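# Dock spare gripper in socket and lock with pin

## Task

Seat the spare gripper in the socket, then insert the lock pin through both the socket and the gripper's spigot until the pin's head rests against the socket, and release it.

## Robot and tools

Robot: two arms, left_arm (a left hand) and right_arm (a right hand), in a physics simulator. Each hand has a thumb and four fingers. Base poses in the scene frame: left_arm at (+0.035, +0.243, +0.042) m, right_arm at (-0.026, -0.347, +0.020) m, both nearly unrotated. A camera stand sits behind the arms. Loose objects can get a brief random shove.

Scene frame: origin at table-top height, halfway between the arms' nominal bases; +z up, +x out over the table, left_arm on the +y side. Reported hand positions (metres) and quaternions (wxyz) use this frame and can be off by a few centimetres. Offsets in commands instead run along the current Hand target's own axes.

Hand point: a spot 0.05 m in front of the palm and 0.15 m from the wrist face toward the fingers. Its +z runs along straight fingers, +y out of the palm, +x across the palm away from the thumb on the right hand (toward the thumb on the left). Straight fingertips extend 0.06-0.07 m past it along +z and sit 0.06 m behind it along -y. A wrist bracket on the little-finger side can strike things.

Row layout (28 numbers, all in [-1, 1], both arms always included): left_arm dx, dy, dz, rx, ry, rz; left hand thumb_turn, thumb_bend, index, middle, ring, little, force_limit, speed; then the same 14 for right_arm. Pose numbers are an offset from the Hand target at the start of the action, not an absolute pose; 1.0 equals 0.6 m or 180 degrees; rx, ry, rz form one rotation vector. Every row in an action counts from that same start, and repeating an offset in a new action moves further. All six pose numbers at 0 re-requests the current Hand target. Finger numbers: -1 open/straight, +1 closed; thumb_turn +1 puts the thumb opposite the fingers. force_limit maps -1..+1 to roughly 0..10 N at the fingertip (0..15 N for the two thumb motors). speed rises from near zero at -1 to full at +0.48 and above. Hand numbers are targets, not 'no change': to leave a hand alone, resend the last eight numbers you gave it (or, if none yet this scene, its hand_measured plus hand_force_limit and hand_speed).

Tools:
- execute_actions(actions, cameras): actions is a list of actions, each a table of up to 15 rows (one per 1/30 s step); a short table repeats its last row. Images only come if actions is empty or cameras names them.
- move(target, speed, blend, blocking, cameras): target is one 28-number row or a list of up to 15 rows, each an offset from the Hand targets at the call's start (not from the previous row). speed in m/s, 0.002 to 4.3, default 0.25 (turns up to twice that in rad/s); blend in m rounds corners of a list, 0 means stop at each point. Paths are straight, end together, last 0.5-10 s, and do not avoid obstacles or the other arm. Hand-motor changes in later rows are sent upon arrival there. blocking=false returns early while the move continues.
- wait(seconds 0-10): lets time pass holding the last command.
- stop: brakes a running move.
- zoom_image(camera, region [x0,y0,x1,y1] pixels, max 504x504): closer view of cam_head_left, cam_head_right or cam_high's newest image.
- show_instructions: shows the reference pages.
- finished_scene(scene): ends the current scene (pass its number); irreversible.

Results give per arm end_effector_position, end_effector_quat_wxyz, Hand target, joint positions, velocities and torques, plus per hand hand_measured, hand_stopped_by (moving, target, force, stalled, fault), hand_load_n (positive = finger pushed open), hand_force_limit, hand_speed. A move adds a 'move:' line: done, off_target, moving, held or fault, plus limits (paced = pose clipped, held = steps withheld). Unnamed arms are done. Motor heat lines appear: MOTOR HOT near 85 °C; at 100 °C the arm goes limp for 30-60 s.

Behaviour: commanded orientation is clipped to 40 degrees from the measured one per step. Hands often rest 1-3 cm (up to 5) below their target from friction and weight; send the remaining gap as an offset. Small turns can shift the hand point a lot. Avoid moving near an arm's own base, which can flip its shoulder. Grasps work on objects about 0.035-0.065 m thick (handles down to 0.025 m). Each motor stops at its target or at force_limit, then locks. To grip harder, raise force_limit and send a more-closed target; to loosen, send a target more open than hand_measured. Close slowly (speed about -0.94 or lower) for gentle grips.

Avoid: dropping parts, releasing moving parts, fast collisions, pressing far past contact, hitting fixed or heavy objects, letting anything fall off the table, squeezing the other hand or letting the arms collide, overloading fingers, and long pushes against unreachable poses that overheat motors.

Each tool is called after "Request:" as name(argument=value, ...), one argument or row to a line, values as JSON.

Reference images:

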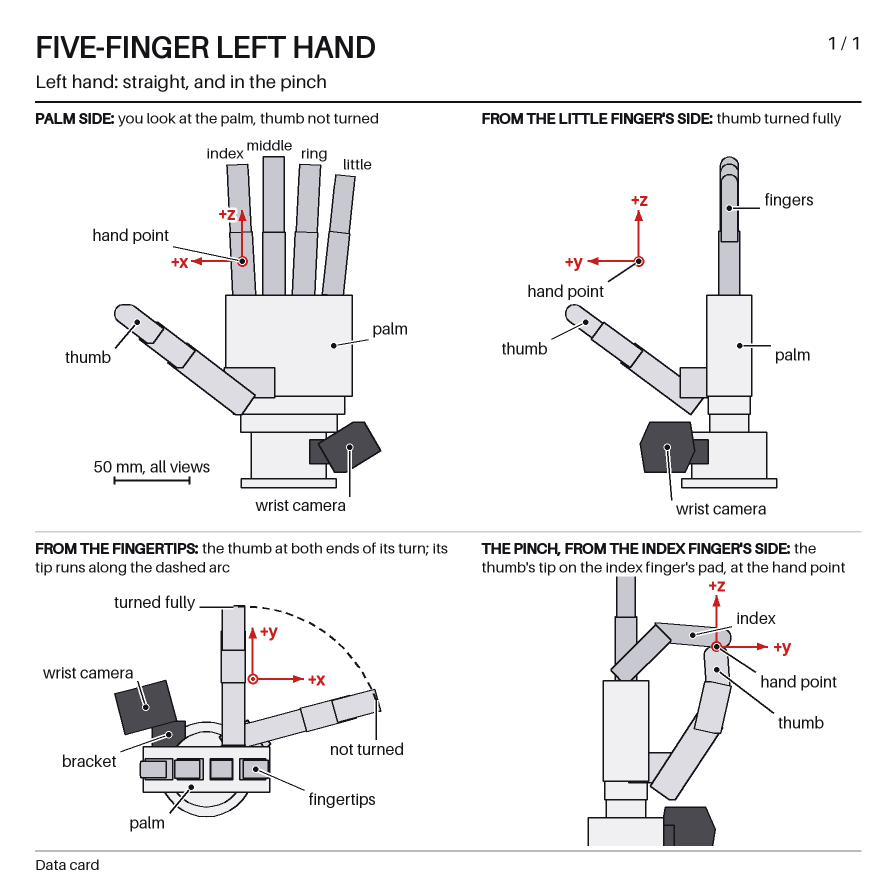

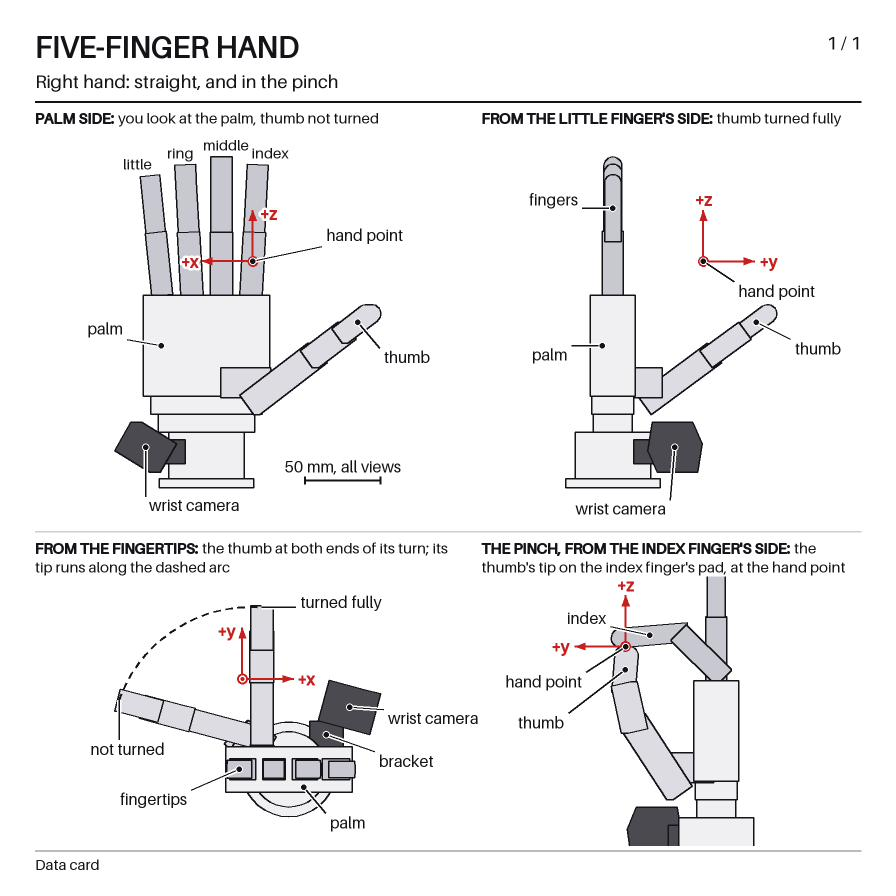

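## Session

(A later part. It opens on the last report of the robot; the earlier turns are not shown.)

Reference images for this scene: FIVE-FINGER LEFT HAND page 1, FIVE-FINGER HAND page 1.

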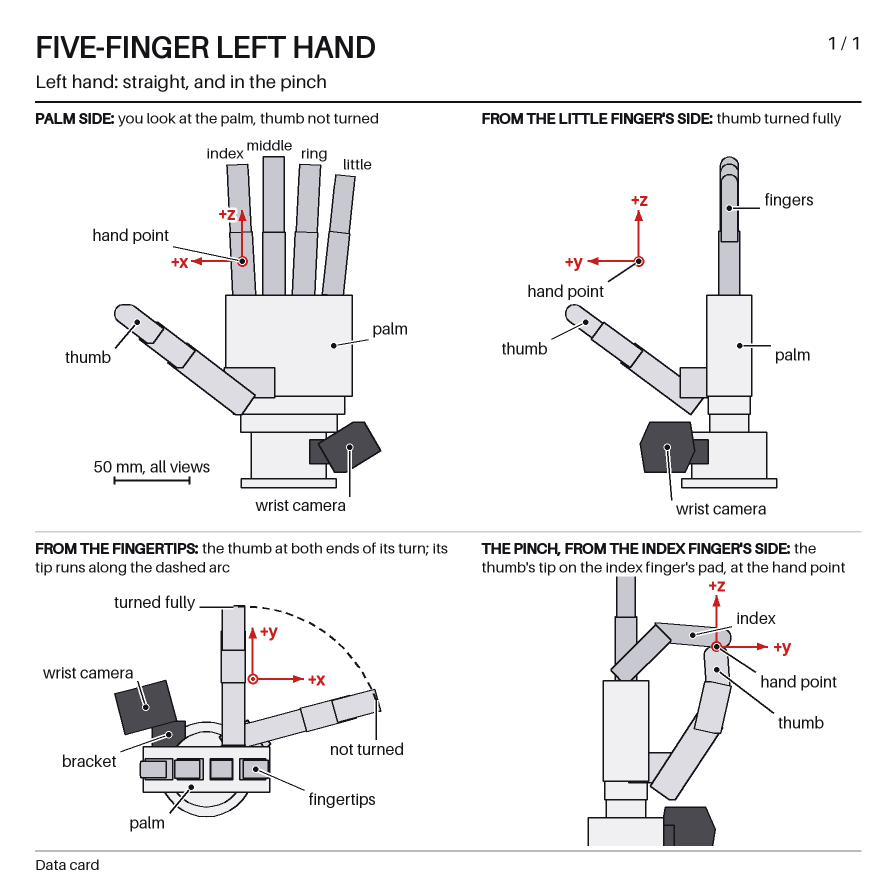

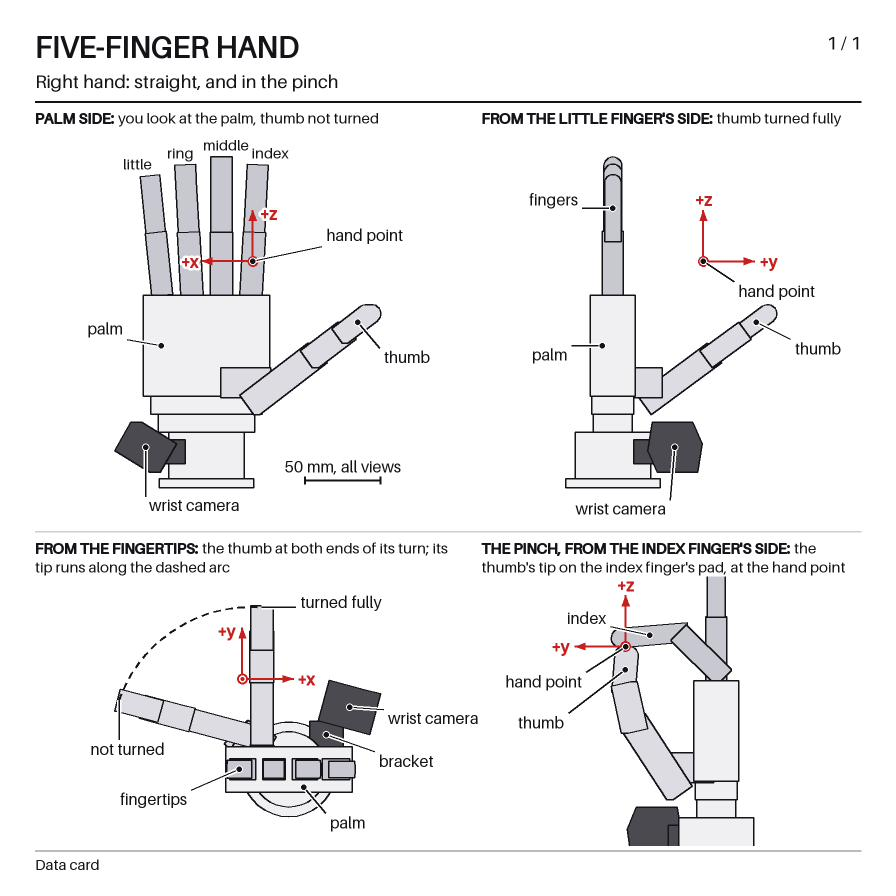

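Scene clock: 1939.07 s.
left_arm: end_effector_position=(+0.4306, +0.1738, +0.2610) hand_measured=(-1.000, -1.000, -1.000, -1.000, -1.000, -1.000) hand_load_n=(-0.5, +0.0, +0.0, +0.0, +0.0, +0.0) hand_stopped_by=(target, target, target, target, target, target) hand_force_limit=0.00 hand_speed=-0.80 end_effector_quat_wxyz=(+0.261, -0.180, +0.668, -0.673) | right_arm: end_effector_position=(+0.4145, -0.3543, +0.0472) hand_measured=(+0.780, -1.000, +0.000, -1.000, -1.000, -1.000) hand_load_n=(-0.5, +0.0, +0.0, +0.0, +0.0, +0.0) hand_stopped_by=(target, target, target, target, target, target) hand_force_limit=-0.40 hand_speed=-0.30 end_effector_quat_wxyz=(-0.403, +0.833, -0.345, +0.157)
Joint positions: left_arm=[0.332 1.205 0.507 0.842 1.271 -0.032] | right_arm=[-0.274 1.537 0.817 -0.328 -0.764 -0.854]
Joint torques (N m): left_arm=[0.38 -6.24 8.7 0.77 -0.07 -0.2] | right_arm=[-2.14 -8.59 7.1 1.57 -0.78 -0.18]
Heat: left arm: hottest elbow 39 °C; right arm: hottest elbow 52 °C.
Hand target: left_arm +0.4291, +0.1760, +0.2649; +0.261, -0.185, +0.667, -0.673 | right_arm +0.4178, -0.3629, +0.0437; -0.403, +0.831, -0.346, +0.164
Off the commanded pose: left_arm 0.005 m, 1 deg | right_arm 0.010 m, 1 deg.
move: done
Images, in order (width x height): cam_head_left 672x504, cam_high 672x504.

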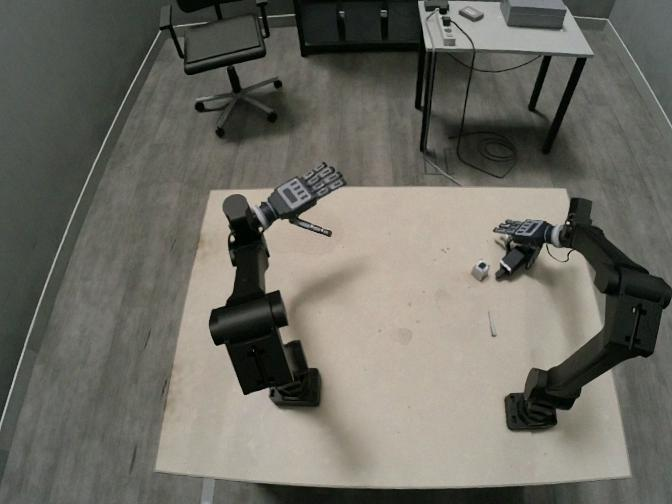

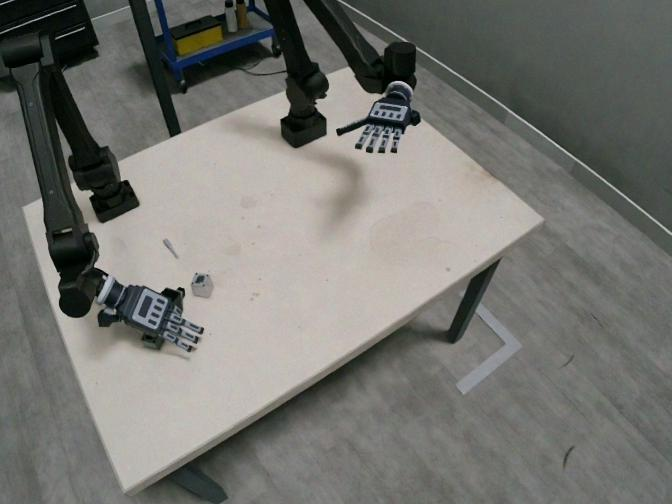

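Request:
move(
  target=[0,0,0,0,0,0,-1,-1,-1,-1,-1,-1,0,-0.8,0,0,0,0,0,0,0.78,0.2,0.0,-1,-1,-1,-0.3,-0.6],
  cameras=["cam_head_left","cam_high"],
)

Request:
zoom_image(
  camera="cam_head_left",
  region=[480, 200, 580, 290],
)

Scene clock: 1947.90 s.
left_arm: end_effector_position=(+0.4306, +0.1738, +0.2610) hand_measured=(-1.000, -1.000, -1.000, -1.000, -1.000, -1.000) hand_load_n=(+0.0, +0.0, +0.0, +0.0, +0.0, +0.0) hand_stopped_by=(target, target, target, target, target, target) hand_force_limit=0.00 hand_speed=-0.80 end_effector_quat_wxyz=(+0.261, -0.180, +0.668, -0.673) | right_arm: end_effector_position=(+0.4145, -0.3545, +0.0472) hand_measured=(+0.780, -0.700, +0.000, -1.000, -1.000, -1.000) hand_load_n=(-1.0, +5.0, +3.5, +0.0, +0.0, +0.0) hand_stopped_by=(target, force, target, target, target, target) hand_force_limit=-0.30 hand_speed=-0.60 end_effector_quat_wxyz=(-0.403, +0.833, -0.345, +0.157)
Joint positions: left_arm=[0.332 1.205 0.507 0.842 1.271 -0.032] | right_arm=[-0.274 1.537 0.817 -0.328 -0.764 -0.854]
Joint torques (N m): left_arm=[0.32 -6.3 8.7 0.77 -0.08 -0.21] | right_arm=[-2.26 -8.88 7.04 1.52 -0.77 -0.17]
Heat: left arm: hottest elbow 39 °C; right arm: hottest elbow 51 °C.
Hand target: left_arm +0.4291, +0.1760, +0.2649; +0.261, -0.185, +0.667, -0.673 | right_arm +0.4178, -0.3629, +0.0437; -0.403, +0.831, -0.346, +0.164
Off the commanded pose: left_arm 0.005 m, 1 deg | right_arm 0.010 m, 1 deg.
move: done
Images, in order (width x height): cam_head_left 672x504, cam_high 672x504.

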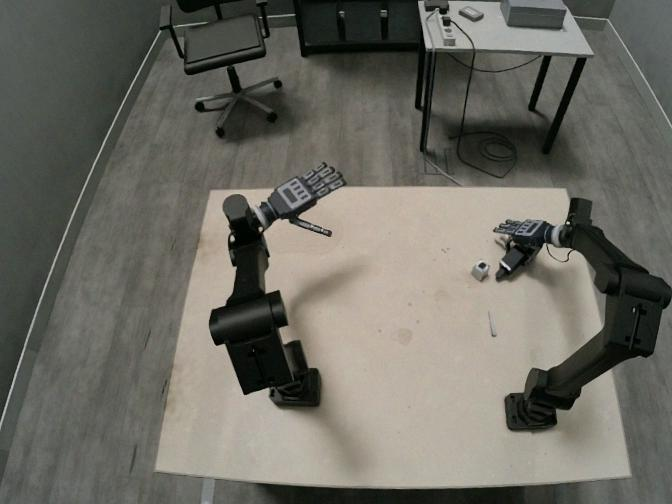

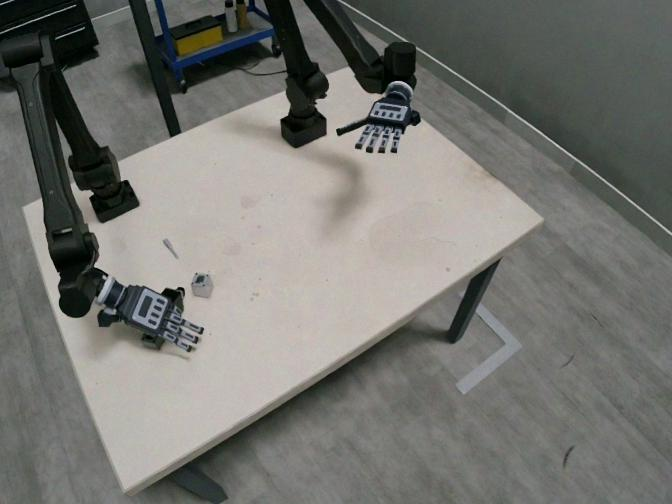

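Scaled by 5.040 from the camera's 672x504 image, which has a finer 960x720 frame.

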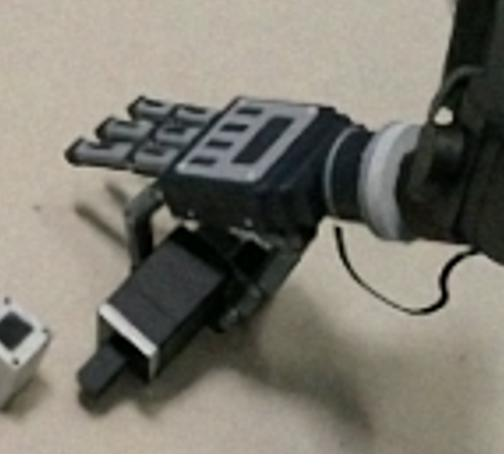

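Request:
move(
  target=[
    [0,0,0,0,0,0,-1,-1,-1,-1,-1,-1,0,-0.8,0,0,0,0,0,0,0.78,0.3,0.0,-1,-1,-1,0.07,-0.6],
    [0,0,0,0,0,0,-1,-1,-1,-1,-1,-1,0,-0.8,-0.033,-0.040,0.0105,0,0,0,0.78,0.3,0.0,-1,-1,-1,0.07,-0.6],
  ],
  speed=0.05,
  cameras=["cam_head_left","cam_high"],
)

Request:
zoom_image(
  camera="cam_head_left",
  region=[480, 200, 580, 290],
)

Scene clock: 1994.87 s.
left_arm: end_effector_position=(+0.4306, +0.1738, +0.2610) hand_measured=(-1.000, -1.000, -1.000, -1.000, -1.000, -1.000) hand_load_n=(+0.0, +0.0, +0.0, +0.0, +0.0, +0.0) hand_stopped_by=(target, target, target, target, target, target) hand_force_limit=0.00 hand_speed=-0.80 end_effector_quat_wxyz=(+0.261, -0.180, +0.668, -0.673) | right_arm: end_effector_position=(+0.4106, -0.3410, +0.0459) hand_measured=(+0.780, -0.690, +0.000, -1.000, -1.000, -1.000) hand_load_n=(-2.0, +7.5, +5.5, +0.0, +0.0, +0.0) hand_stopped_by=(target, force, target, target, target, target) hand_force_limit=0.07 hand_speed=-0.60 end_effector_quat_wxyz=(-0.398, +0.833, -0.355, +0.150)
Joint positions: left_arm=[0.332 1.205 0.507 0.842 1.271 -0.032] | right_arm=[-0.241 1.524 0.8 -0.312 -0.735 -0.804]
Joint torques (N m): left_arm=[0.38 -6.3 8.7 0.77 -0.09 -0.2] | right_arm=[0.67 -11.05 7.1 1.68 -0.53 0.13]
Motor temperatures (°C): left_arm=[28 32 39 28 28 26] | right_arm=[28 39 50 27 29 27]
Heat: left arm: hottest elbow 39 °C; right arm: hottest elbow 50 °C.
Hand target: left_arm +0.4291, +0.1760, +0.2649; +0.261, -0.185, +0.667, -0.673 | right_arm +0.4181, -0.3350, +0.0588; -0.403, +0.831, -0.346, +0.165
Off the commanded pose: left_arm 0.005 m, 1 deg | right_arm 0.016 m, 2 deg.
move: off_target (right_arm)
Images, in order (width x height): cam_head_left 672x504, cam_high 672x504.

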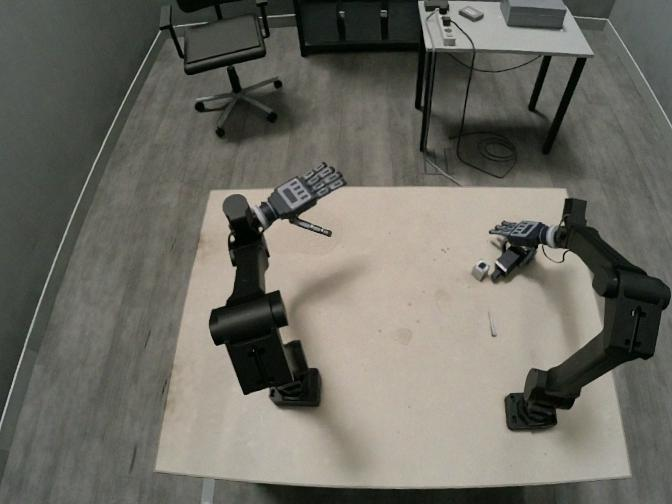

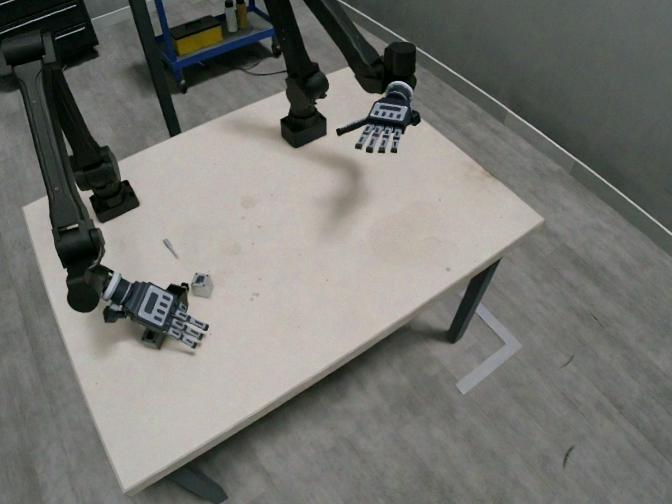

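Scaled by 5.040 from the camera's 672x504 image, which has a finer 960x720 frame.

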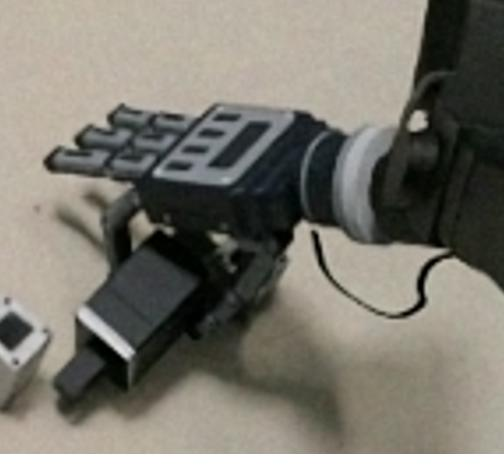

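Request:
move(
  target=[0,0,0,0,0,0,-1,-1,-1,-1,-1,-1,0,-0.8,0.004,-0.1,-0.0642,0,0,0,0.78,0.3,0.0,-1,-1,-1,0.07,-0.6],
  speed=0.06,
  cameras=["cam_head_left","cam_high"],
)

Request:
zoom_image(
  camera="cam_head_left",
  region=[480, 190, 580, 280],
)

Request:
zoom_image(
  camera="cam_high",
  region=[100, 250, 230, 360],
)

Scene clock: 2007.50 s.
left_arm: end_effector_position=(+0.4306, +0.1738, +0.2610) hand_measured=(-1.000, -1.000, -1.000, -1.000, -1.000, -1.000) hand_load_n=(+0.0, +0.0, +0.0, +0.0, +0.0, +0.0) hand_stopped_by=(target, target, target, target, target, target) hand_force_limit=0.00 hand_speed=-0.80 end_effector_quat_wxyz=(+0.261, -0.180, +0.668, -0.673) | right_arm: end_effector_position=(+0.4041, -0.3351, +0.1000) hand_measured=(+0.780, -0.690, +0.000, -1.000, -1.000, -1.000) hand_load_n=(-0.5, +5.5, +4.5, +0.0, +0.0, +0.0) hand_stopped_by=(target, force, target, target, target, target) hand_force_limit=0.07 hand_speed=-0.60 end_effector_quat_wxyz=(-0.396, +0.833, -0.360, +0.142)
Joint positions: left_arm=[0.332 1.205 0.507 0.842 1.271 -0.032] | right_arm=[-0.23 1.413 0.858 -0.491 -0.729 -0.79]
Joint torques (N m): left_arm=[0.38 -6.3 8.7 0.76 -0.08 -0.2] | right_arm=[0.67 -10.29 12.08 0.62 -0.53 0.11]
Heat: left arm: hottest elbow 39 °C; right arm: hottest elbow 50 °C.
Hand target: left_arm +0.4291, +0.1760, +0.2649; +0.261, -0.185, +0.667, -0.673 | right_arm +0.4250, -0.3319, +0.1297; -0.403, +0.831, -0.346, +0.164
Off the commanded pose: left_arm 0.005 m, 1 deg | right_arm 0.036 m, 3 deg.
move: off_target (right_arm)
Images, in order (width x height): cam_head_left 672x504, cam_high 672x504.

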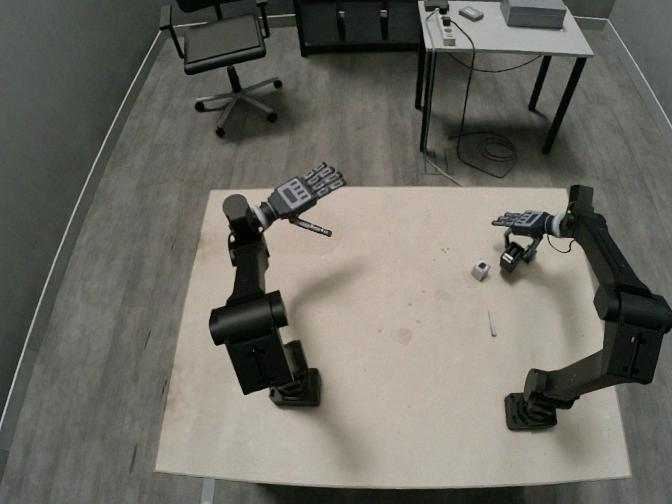

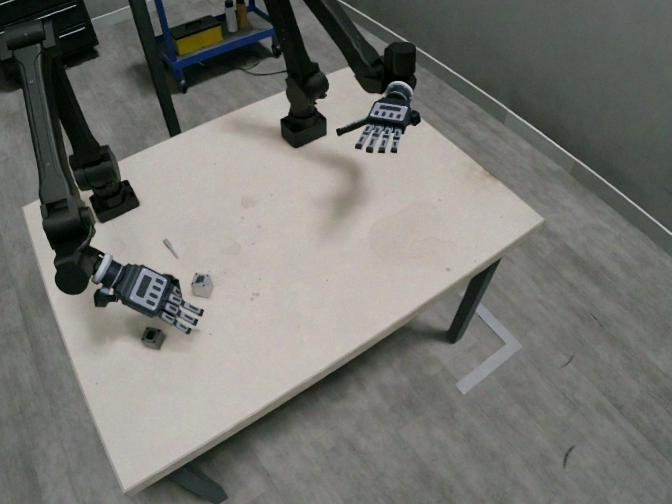

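Scaled by 5.040 from the camera's 672x504 image, which has a finer 960x720 frame.

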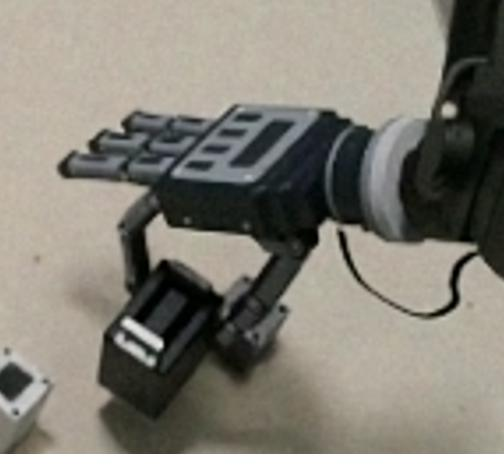

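Scaled by 3.877 from the camera's 672x504 image, which has a finer 960x720 frame.

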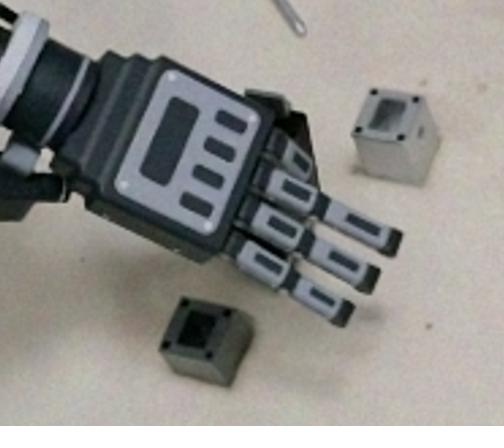

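Request:
zoom_image(
  camera="cam_head_left",
  region=[492, 230, 547, 285],
)

Request:
zoom_image(
  camera="cam_high",
  region=[135, 255, 210, 330],
)

Scaled by 9.164 from the camera's 672x504 image, which has a finer 960x720 frame.

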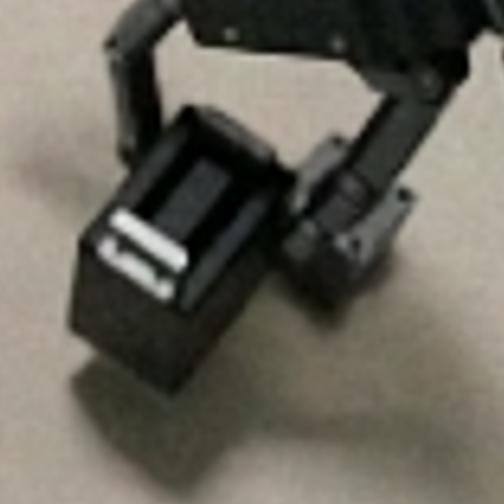

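Scaled by 6.720 from the camera's 672x504 image, which has a finer 960x720 frame.

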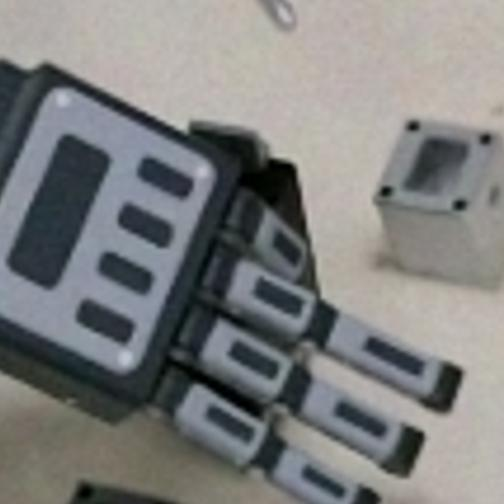

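Request:
move(
  target=[0,0,0,0,0,0,-1,-1,-1,-1,-1,-1,0,-0.8,0.0056,-0.0428,-0.0264,0.008,0.005,-0.009,0.78,0.3,0.0,-1,-1,-1,0.07,-0.6],
  speed=0.06,
  cameras=["cam_head_left","cam_high"],
)

Request:
zoom_image(
  camera="cam_head_left",
  region=[480, 220, 550, 290],
)

Request:
zoom_image(
  camera="cam_high",
  region=[135, 255, 210, 330],
)

Scene clock: 2034.07 s.
left_arm: end_effector_position=(+0.4306, +0.1738, +0.2610) hand_measured=(-1.000, -1.000, -1.000, -1.000, -1.000, -1.000) hand_load_n=(-0.5, +0.0, +0.0, +0.0, +0.0, +0.0) hand_stopped_by=(target, target, target, target, target, target) hand_force_limit=0.00 hand_speed=-0.80 end_effector_quat_wxyz=(+0.261, -0.180, +0.668, -0.673) | right_arm: end_effector_position=(+0.4084, -0.3362, +0.1252) hand_measured=(+0.780, -0.690, +0.000, -1.000, -1.000, -1.000) hand_load_n=(-1.0, +5.5, +4.5, +0.0, +0.0, +0.0) hand_stopped_by=(target, force, target, target, target, target) hand_force_limit=0.07 hand_speed=-0.60 end_effector_quat_wxyz=(-0.399, +0.832, -0.353, +0.155)
Joint positions: left_arm=[0.332 1.205 0.507 0.842 1.271 -0.032] | right_arm=[-0.23 1.372 0.887 -0.531 -0.729 -0.79]
Joint torques (N m): left_arm=[0.38 -6.3 8.69 0.77 -0.08 -0.2] | right_arm=[1.08 -10.29 12.92 0.73 -0.8 0.1]
Motor temperatures (°C): left_arm=[28 32 39 28 28 26] | right_arm=[28 41 58 27 29 27]
Heat: left arm: hottest elbow 39 °C; right arm: hottest elbow 58 °C.
Hand target: left_arm +0.4291, +0.1760, +0.2649; +0.261, -0.185, +0.667, -0.673 | right_arm +0.4299, -0.3320, +0.1596; -0.408, +0.830, -0.335, +0.181
Off the commanded pose: left_arm 0.005 m, 1 deg | right_arm 0.041 m, 4 deg.
move: off_target (right_arm)
Images, in order (width x height): cam_head_left 672x504, cam_high 672x504.

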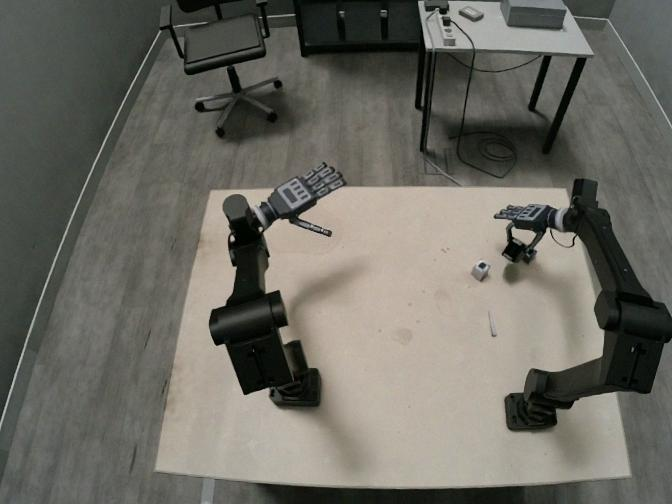

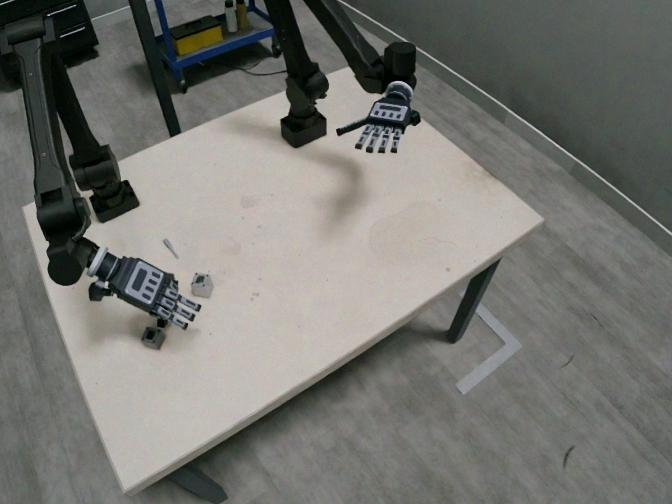

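Scaled by 7.200 from the camera's 672x504 image, which has a finer 960x720 frame.

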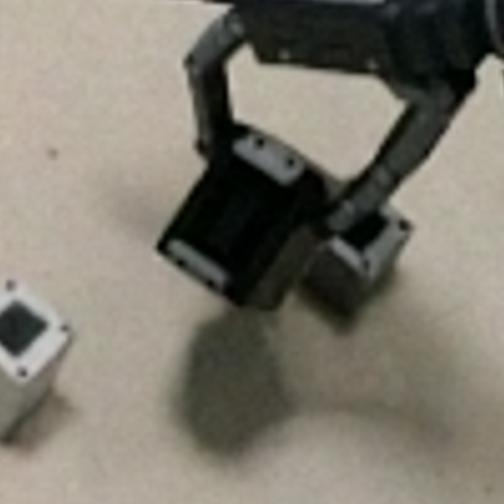

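Scaled by 6.720 from the camera's 672x504 image, which has a finer 960x720 frame.

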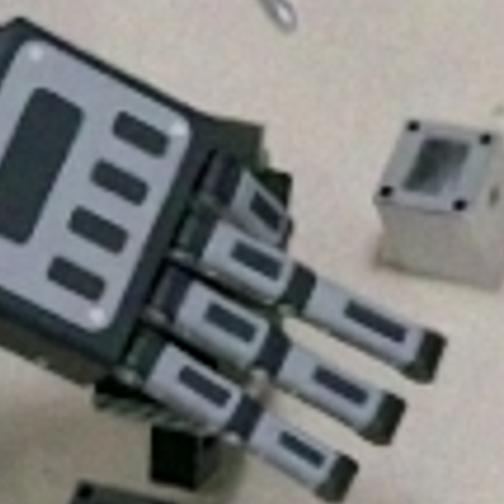

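Request:
move(
  target=[
    [0,0,0,0,0,0,-1,-1,-1,-1,-1,-1,0,-0.8,-0.1183,0.0297,-0.0181,-0.004,-0.0025,0.0045,0.78,0.3,0.0,-1,-1,-1,0.07,-0.6],
    [0,0,0,0,0,0,-1,-1,-1,-1,-1,-1,0,-0.8,-0.0792,0.0535,-0.0204,-0.008,-0.005,0.009,0.78,0.3,0.0,-1,-1,-1,0.07,-0.6],
    [0,0,0,0,0,0,-1,-1,-1,-1,-1,-1,0,-0.8,-0.0806,0.0935,0.0098,-0.008,-0.005,0.009,0.78,0.3,0.0,-1,-1,-1,0.07,-0.6],
  ],
  speed=0.07,
  cameras=["cam_head_left","cam_high"],
)

Request:
zoom_image(
  camera="cam_head_left",
  region=[480, 220, 550, 290],
)

Request:
zoom_image(
  camera="cam_high",
  region=[135, 255, 210, 330],
)

Scene clock: 2089.73 s.
left_arm: end_effector_position=(+0.4306, +0.1738, +0.2610) hand_measured=(-1.000, -1.000, -1.000, -1.000, -1.000, -1.000) hand_load_n=(+0.0, +0.0, +0.0, +0.0, +0.0, +0.0) hand_stopped_by=(target, target, target, target, target, target) hand_force_limit=0.00 hand_speed=-0.80 end_effector_quat_wxyz=(+0.261, -0.180, +0.668, -0.673) | right_arm: end_effector_position=(+0.3667, -0.3128, +0.1049) hand_measured=(+0.780, -0.690, +0.000, -1.000, -1.000, -1.000) hand_load_n=(-1.0, +5.5, +4.5, +0.0, +0.0, +0.0) hand_stopped_by=(target, force, target, target, target, target) hand_force_limit=0.07 hand_speed=-0.60 end_effector_quat_wxyz=(-0.399, +0.835, -0.349, +0.150)
Joint positions: left_arm=[0.332 1.205 0.507 0.842 1.271 -0.032] | right_arm=[-0.194 1.284 0.745 -0.466 -0.715 -0.765]
Joint torques (N m): left_arm=[0.32 -6.3 8.7 0.76 -0.08 -0.2] | right_arm=[-1.96 -6.89 8.72 1.78 -0.95 -0.11]
Motor temperatures (°C): left_arm=[28 32 39 28 28 26] | right_arm=[28 41 69 27 29 27]
Heat: left arm: hottest elbow 39 °C; right arm: hottest elbow 69 °C.
Hand target: left_arm +0.4291, +0.1760, +0.2649; +0.261, -0.185, +0.667, -0.673 | right_arm +0.3761, -0.3194, +0.1100; -0.403, +0.831, -0.345, +0.164
Off the commanded pose: left_arm 0.005 m, 1 deg | right_arm 0.013 m, 2 deg.
move: off_target (right_arm)
Images, in order (width x height): cam_head_left 672x504, cam_high 672x504.

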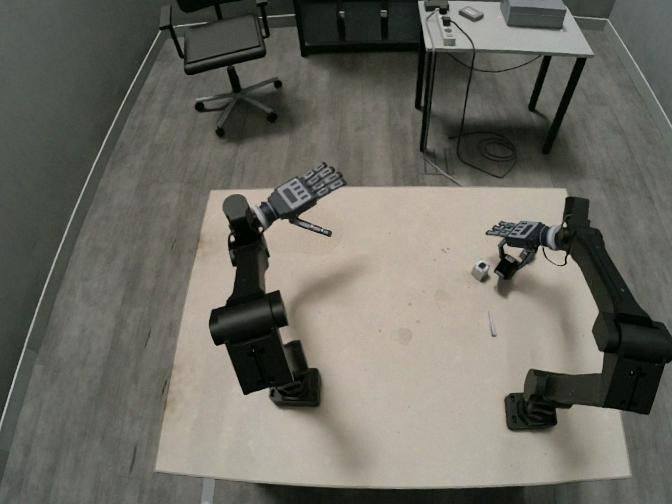

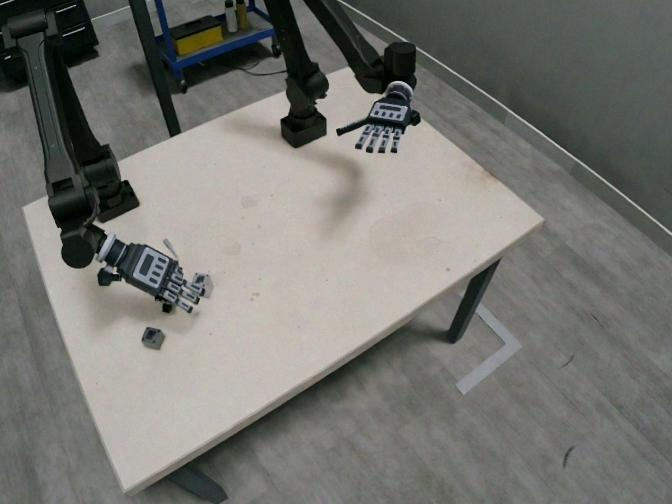

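Scaled by 7.200 from the camera's 672x504 image, which has a finer 960x720 frame.

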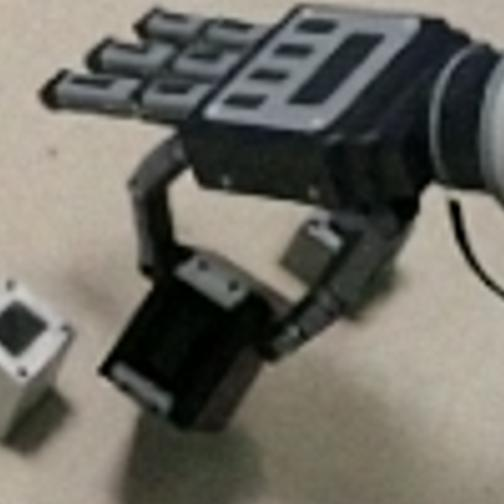

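Scaled by 6.720 from the camera's 672x504 image, which has a finer 960x720 frame.

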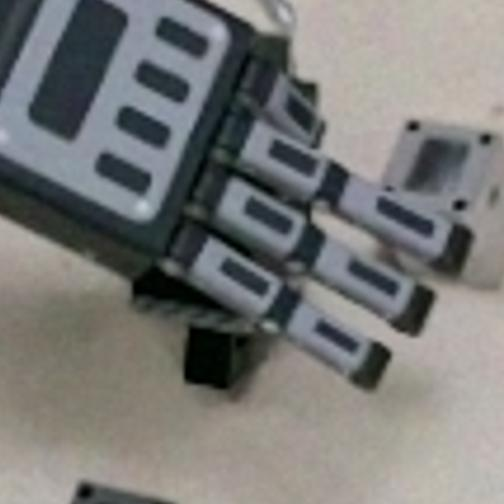

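Request:
zoom_image(
  camera="cam_head_left",
  region=[488, 248, 528, 288],
)

Request:
zoom_image(
  camera="cam_high",
  region=[140, 270, 190, 320],
)

Scaled by 12.600 from the camera's 672x504 image, which has a finer 960x720 frame.

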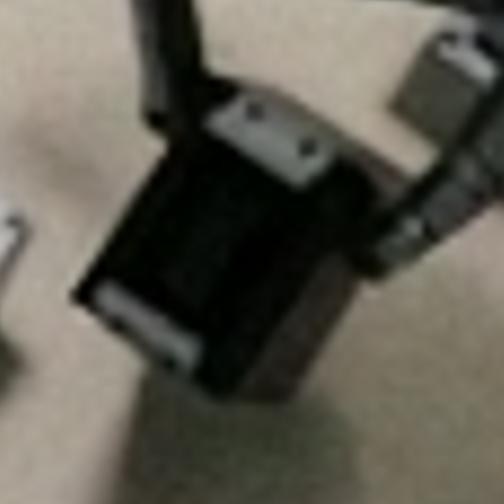

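Scaled by 10.080 from the camera's 672x504 image, which has a finer 960x720 frame.

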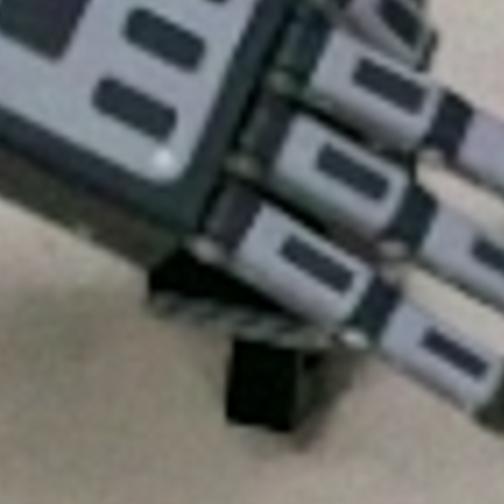

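Request:
move(
  target=[
    [0,0,0,0,0,0,-1,-1,-1,-1,-1,-1,0,-0.8,0.0083,0.0358,-0.099,0,0,0,0.78,0.3,0.0,-1,-1,-1,0.07,-0.6],
    [0,0,0,0,0,0,-1,-1,-1,-1,-1,-1,0,-0.8,0.1422,0.0355,-0.0985,0,0,0,0.78,0.3,0.0,-1,-1,-1,0.07,-0.6],
    [0,0,0,0,0,0,-1,-1,-1,-1,-1,-1,0,-0.8,0.0985,0.0328,-0.0815,0,0,0,0.78,0.3,0.0,-1,-1,-1,0.07,-0.6],
  ],
  speed=0.08,
  blend=[0.015,0,0],
  cameras=["cam_head_left","cam_high"],
)

Request:
zoom_image(
  camera="cam_head_left",
  region=[500, 220, 570, 290],
)

Request:
zoom_image(
  camera="cam_high",
  region=[90, 250, 190, 350],
)

Scene clock: 2189.87 s.
left_arm: end_effector_position=(+0.4306, +0.1738, +0.2610) hand_measured=(-1.000, -1.000, -1.000, -1.000, -1.000, -1.000) hand_load_n=(+0.0, +0.0, +0.0, +0.0, +0.0, +0.0) hand_stopped_by=(target, target, target, target, target, target) hand_force_limit=0.00 hand_speed=-0.80 end_effector_quat_wxyz=(+0.261, -0.180, +0.668, -0.673) | right_arm: end_effector_position=(+0.3741, -0.4016, +0.1097) hand_measured=(+0.780, -0.690, +0.000, -1.000, -1.000, -1.000) hand_load_n=(-1.0, +6.0, +4.5, +0.0, +0.0, +0.0) hand_stopped_by=(target, force, target, target, target, target) hand_force_limit=0.07 hand_speed=-0.60 end_effector_quat_wxyz=(-0.401, +0.831, -0.356, +0.147)
Joint positions: left_arm=[0.332 1.205 0.507 0.842 1.271 -0.032] | right_arm=[-0.422 1.397 0.883 -0.685 -0.82 -1.03]
Joint torques (N m): left_arm=[0.38 -6.3 8.69 0.77 -0.08 -0.2] | right_arm=[1.03 -10.58 8.32 1.29 -0.75 0.15]
Motor temperatures (°C): left_arm=[28 32 39 28 28 26] | right_arm=[28 39 55 27 31 27]
Heat: left arm: hottest elbow 39 °C; right arm: hottest elbow 55 °C.
Hand target: left_arm +0.4291, +0.1760, +0.2649; +0.261, -0.185, +0.667, -0.673 | right_arm +0.3823, -0.3970, +0.1247; -0.403, +0.831, -0.346, +0.164
Off the commanded pose: left_arm 0.005 m, 1 deg | right_arm 0.018 m, 2 deg.
move: off_target (right_arm)
Images, in order (width x height): cam_head_left 672x504, cam_high 672x504.

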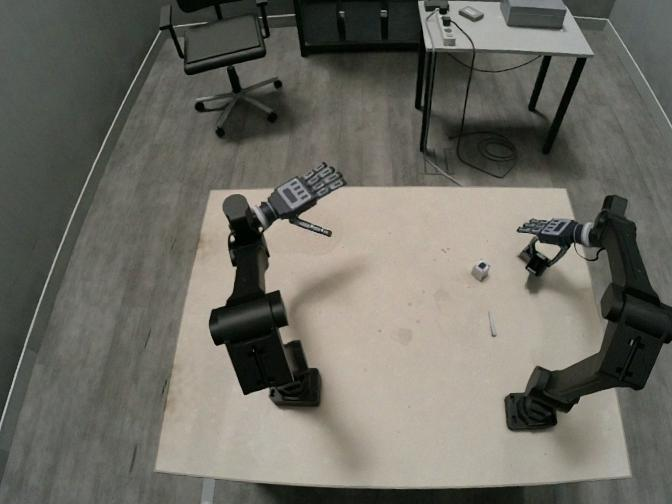

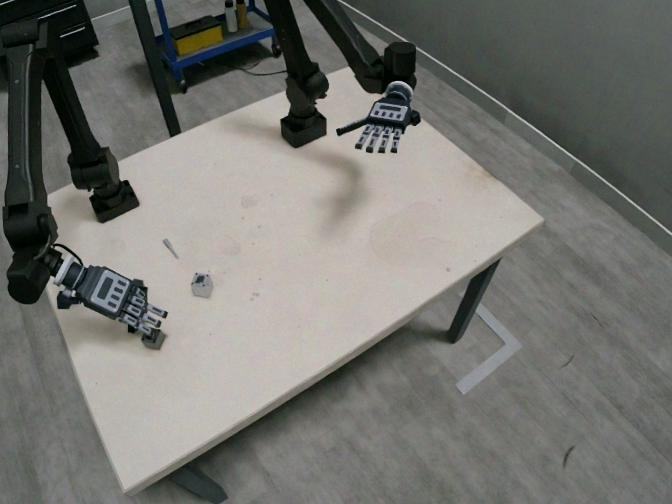

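Scaled by 7.200 from the camera's 672x504 image, which has a finer 960x720 frame.

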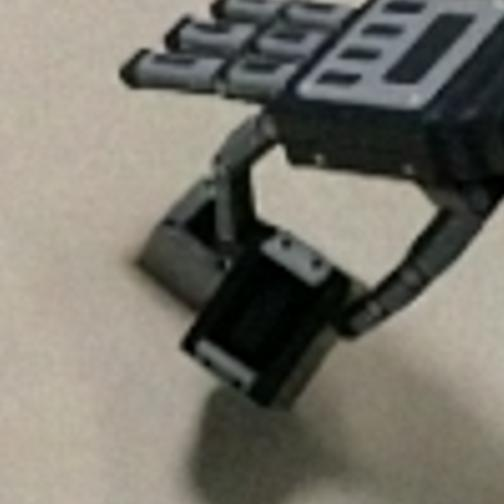

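Scaled by 5.040 from the camera's 672x504 image, which has a finer 960x720 frame.

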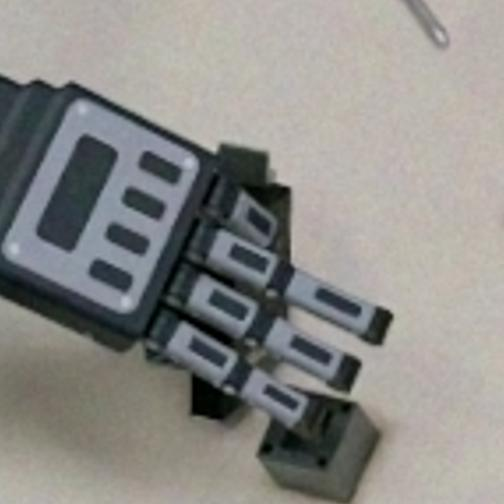

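Request:
move(
  target=[
    [0,0,0,0,0,0,-1,-1,-1,-1,-1,-1,0,-0.8,-0.0333,0.03,0.0238,0,0,0,0.78,0.3,0.0,-1,-1,-1,0.07,-0.6],
    [0,0,0,0,0,0,-1,-1,-1,-1,-1,-1,0,-0.8,-0.0667,0.047,0.0372,0,0,0,0.78,0.3,0.0,-1,-1,-1,0.07,-0.6],
  ],
  speed=0.04,
  blend=[0.005,0],
  cameras=["cam_head_left","cam_high"],
)

Request:
zoom_image(
  camera="cam_head_left",
  region=[500, 220, 570, 290],
)

Request:
zoom_image(
  camera="cam_high",
  region=[90, 250, 190, 350],
)

Scene clock: 2200.43 s.
left_arm: end_effector_position=(+0.4306, +0.1738, +0.2610) hand_measured=(-1.000, -1.000, -1.000, -1.000, -1.000, -1.000) hand_load_n=(+0.0, +0.0, +0.0, +0.0, +0.0, +0.0) hand_stopped_by=(target, target, target, target, target, target) hand_force_limit=0.00 hand_speed=-0.80 end_effector_quat_wxyz=(+0.261, -0.180, +0.668, -0.673) | right_arm: end_effector_position=(+0.3466, -0.3731, +0.0787) hand_measured=(+0.780, -0.690, +0.000, -1.000, -1.000, -1.000) hand_load_n=(-1.0, +5.5, +4.0, +0.0, +0.0, +0.0) hand_stopped_by=(target, force, target, target, target, target) hand_force_limit=0.07 hand_speed=-0.60 end_effector_quat_wxyz=(-0.401, +0.831, -0.356, +0.151)
Joint positions: left_arm=[0.332 1.205 0.507 0.842 1.271 -0.032] | right_arm=[-0.38 1.342 0.728 -0.536 -0.804 -0.97]
Joint torques (N m): left_arm=[0.38 -6.3 8.7 0.76 -0.08 -0.2] | right_arm=[1.2 -9 7.71 1.51 -0.59 0.13]
Motor temperatures (°C): left_arm=[28 32 39 28 28 26] | right_arm=[28 39 56 27 30 27]
Heat: left arm: hottest elbow 39 °C; right arm: hottest elbow 56 °C.
Hand target: left_arm +0.4291, +0.1760, +0.2649; +0.261, -0.185, +0.667, -0.673 | right_arm +0.3537, -0.3686, +0.0888; -0.403, +0.831, -0.346, +0.164
Off the commanded pose: left_arm 0.005 m, 1 deg | right_arm 0.013 m, 2 deg.
move: off_target (right_arm)
Images, in order (width x height): cam_head_left 672x504, cam_high 672x504.

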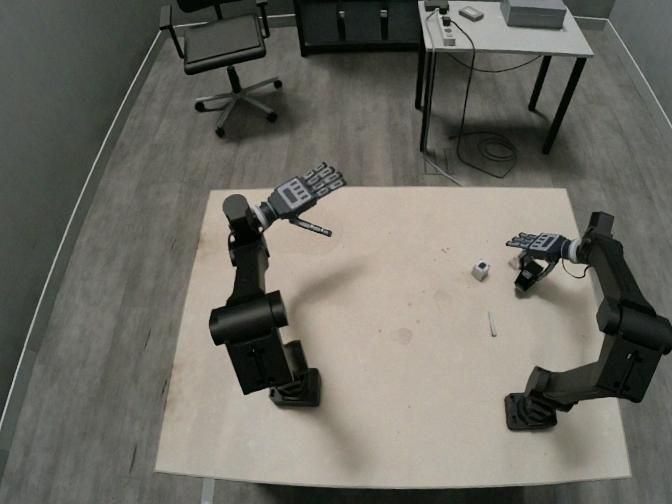

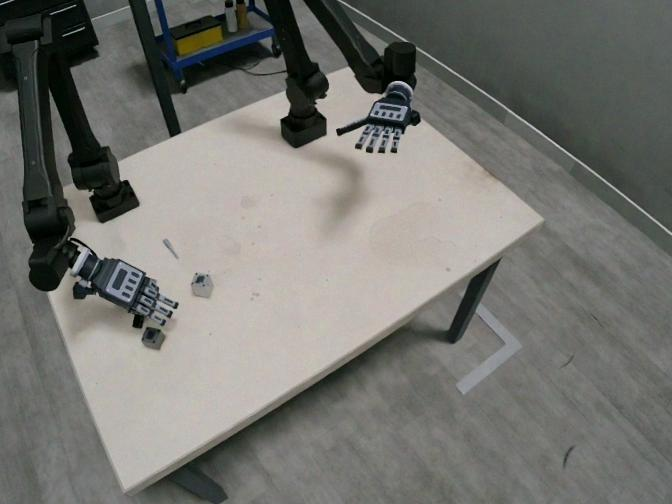

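Scaled by 7.200 from the camera's 672x504 image, which has a finer 960x720 frame.

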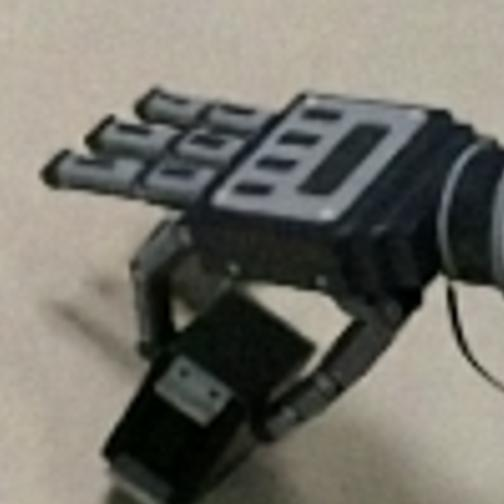

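Scaled by 5.040 from the camera's 672x504 image, which has a finer 960x720 frame.

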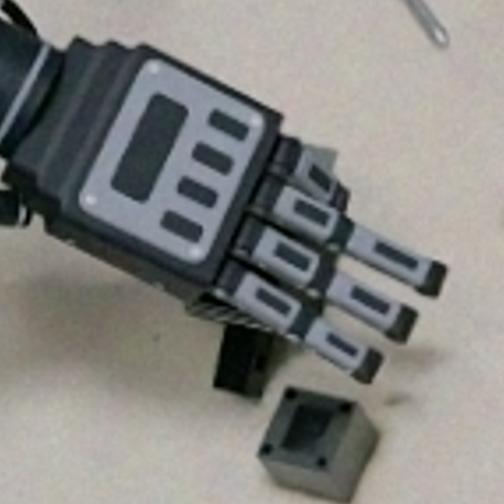

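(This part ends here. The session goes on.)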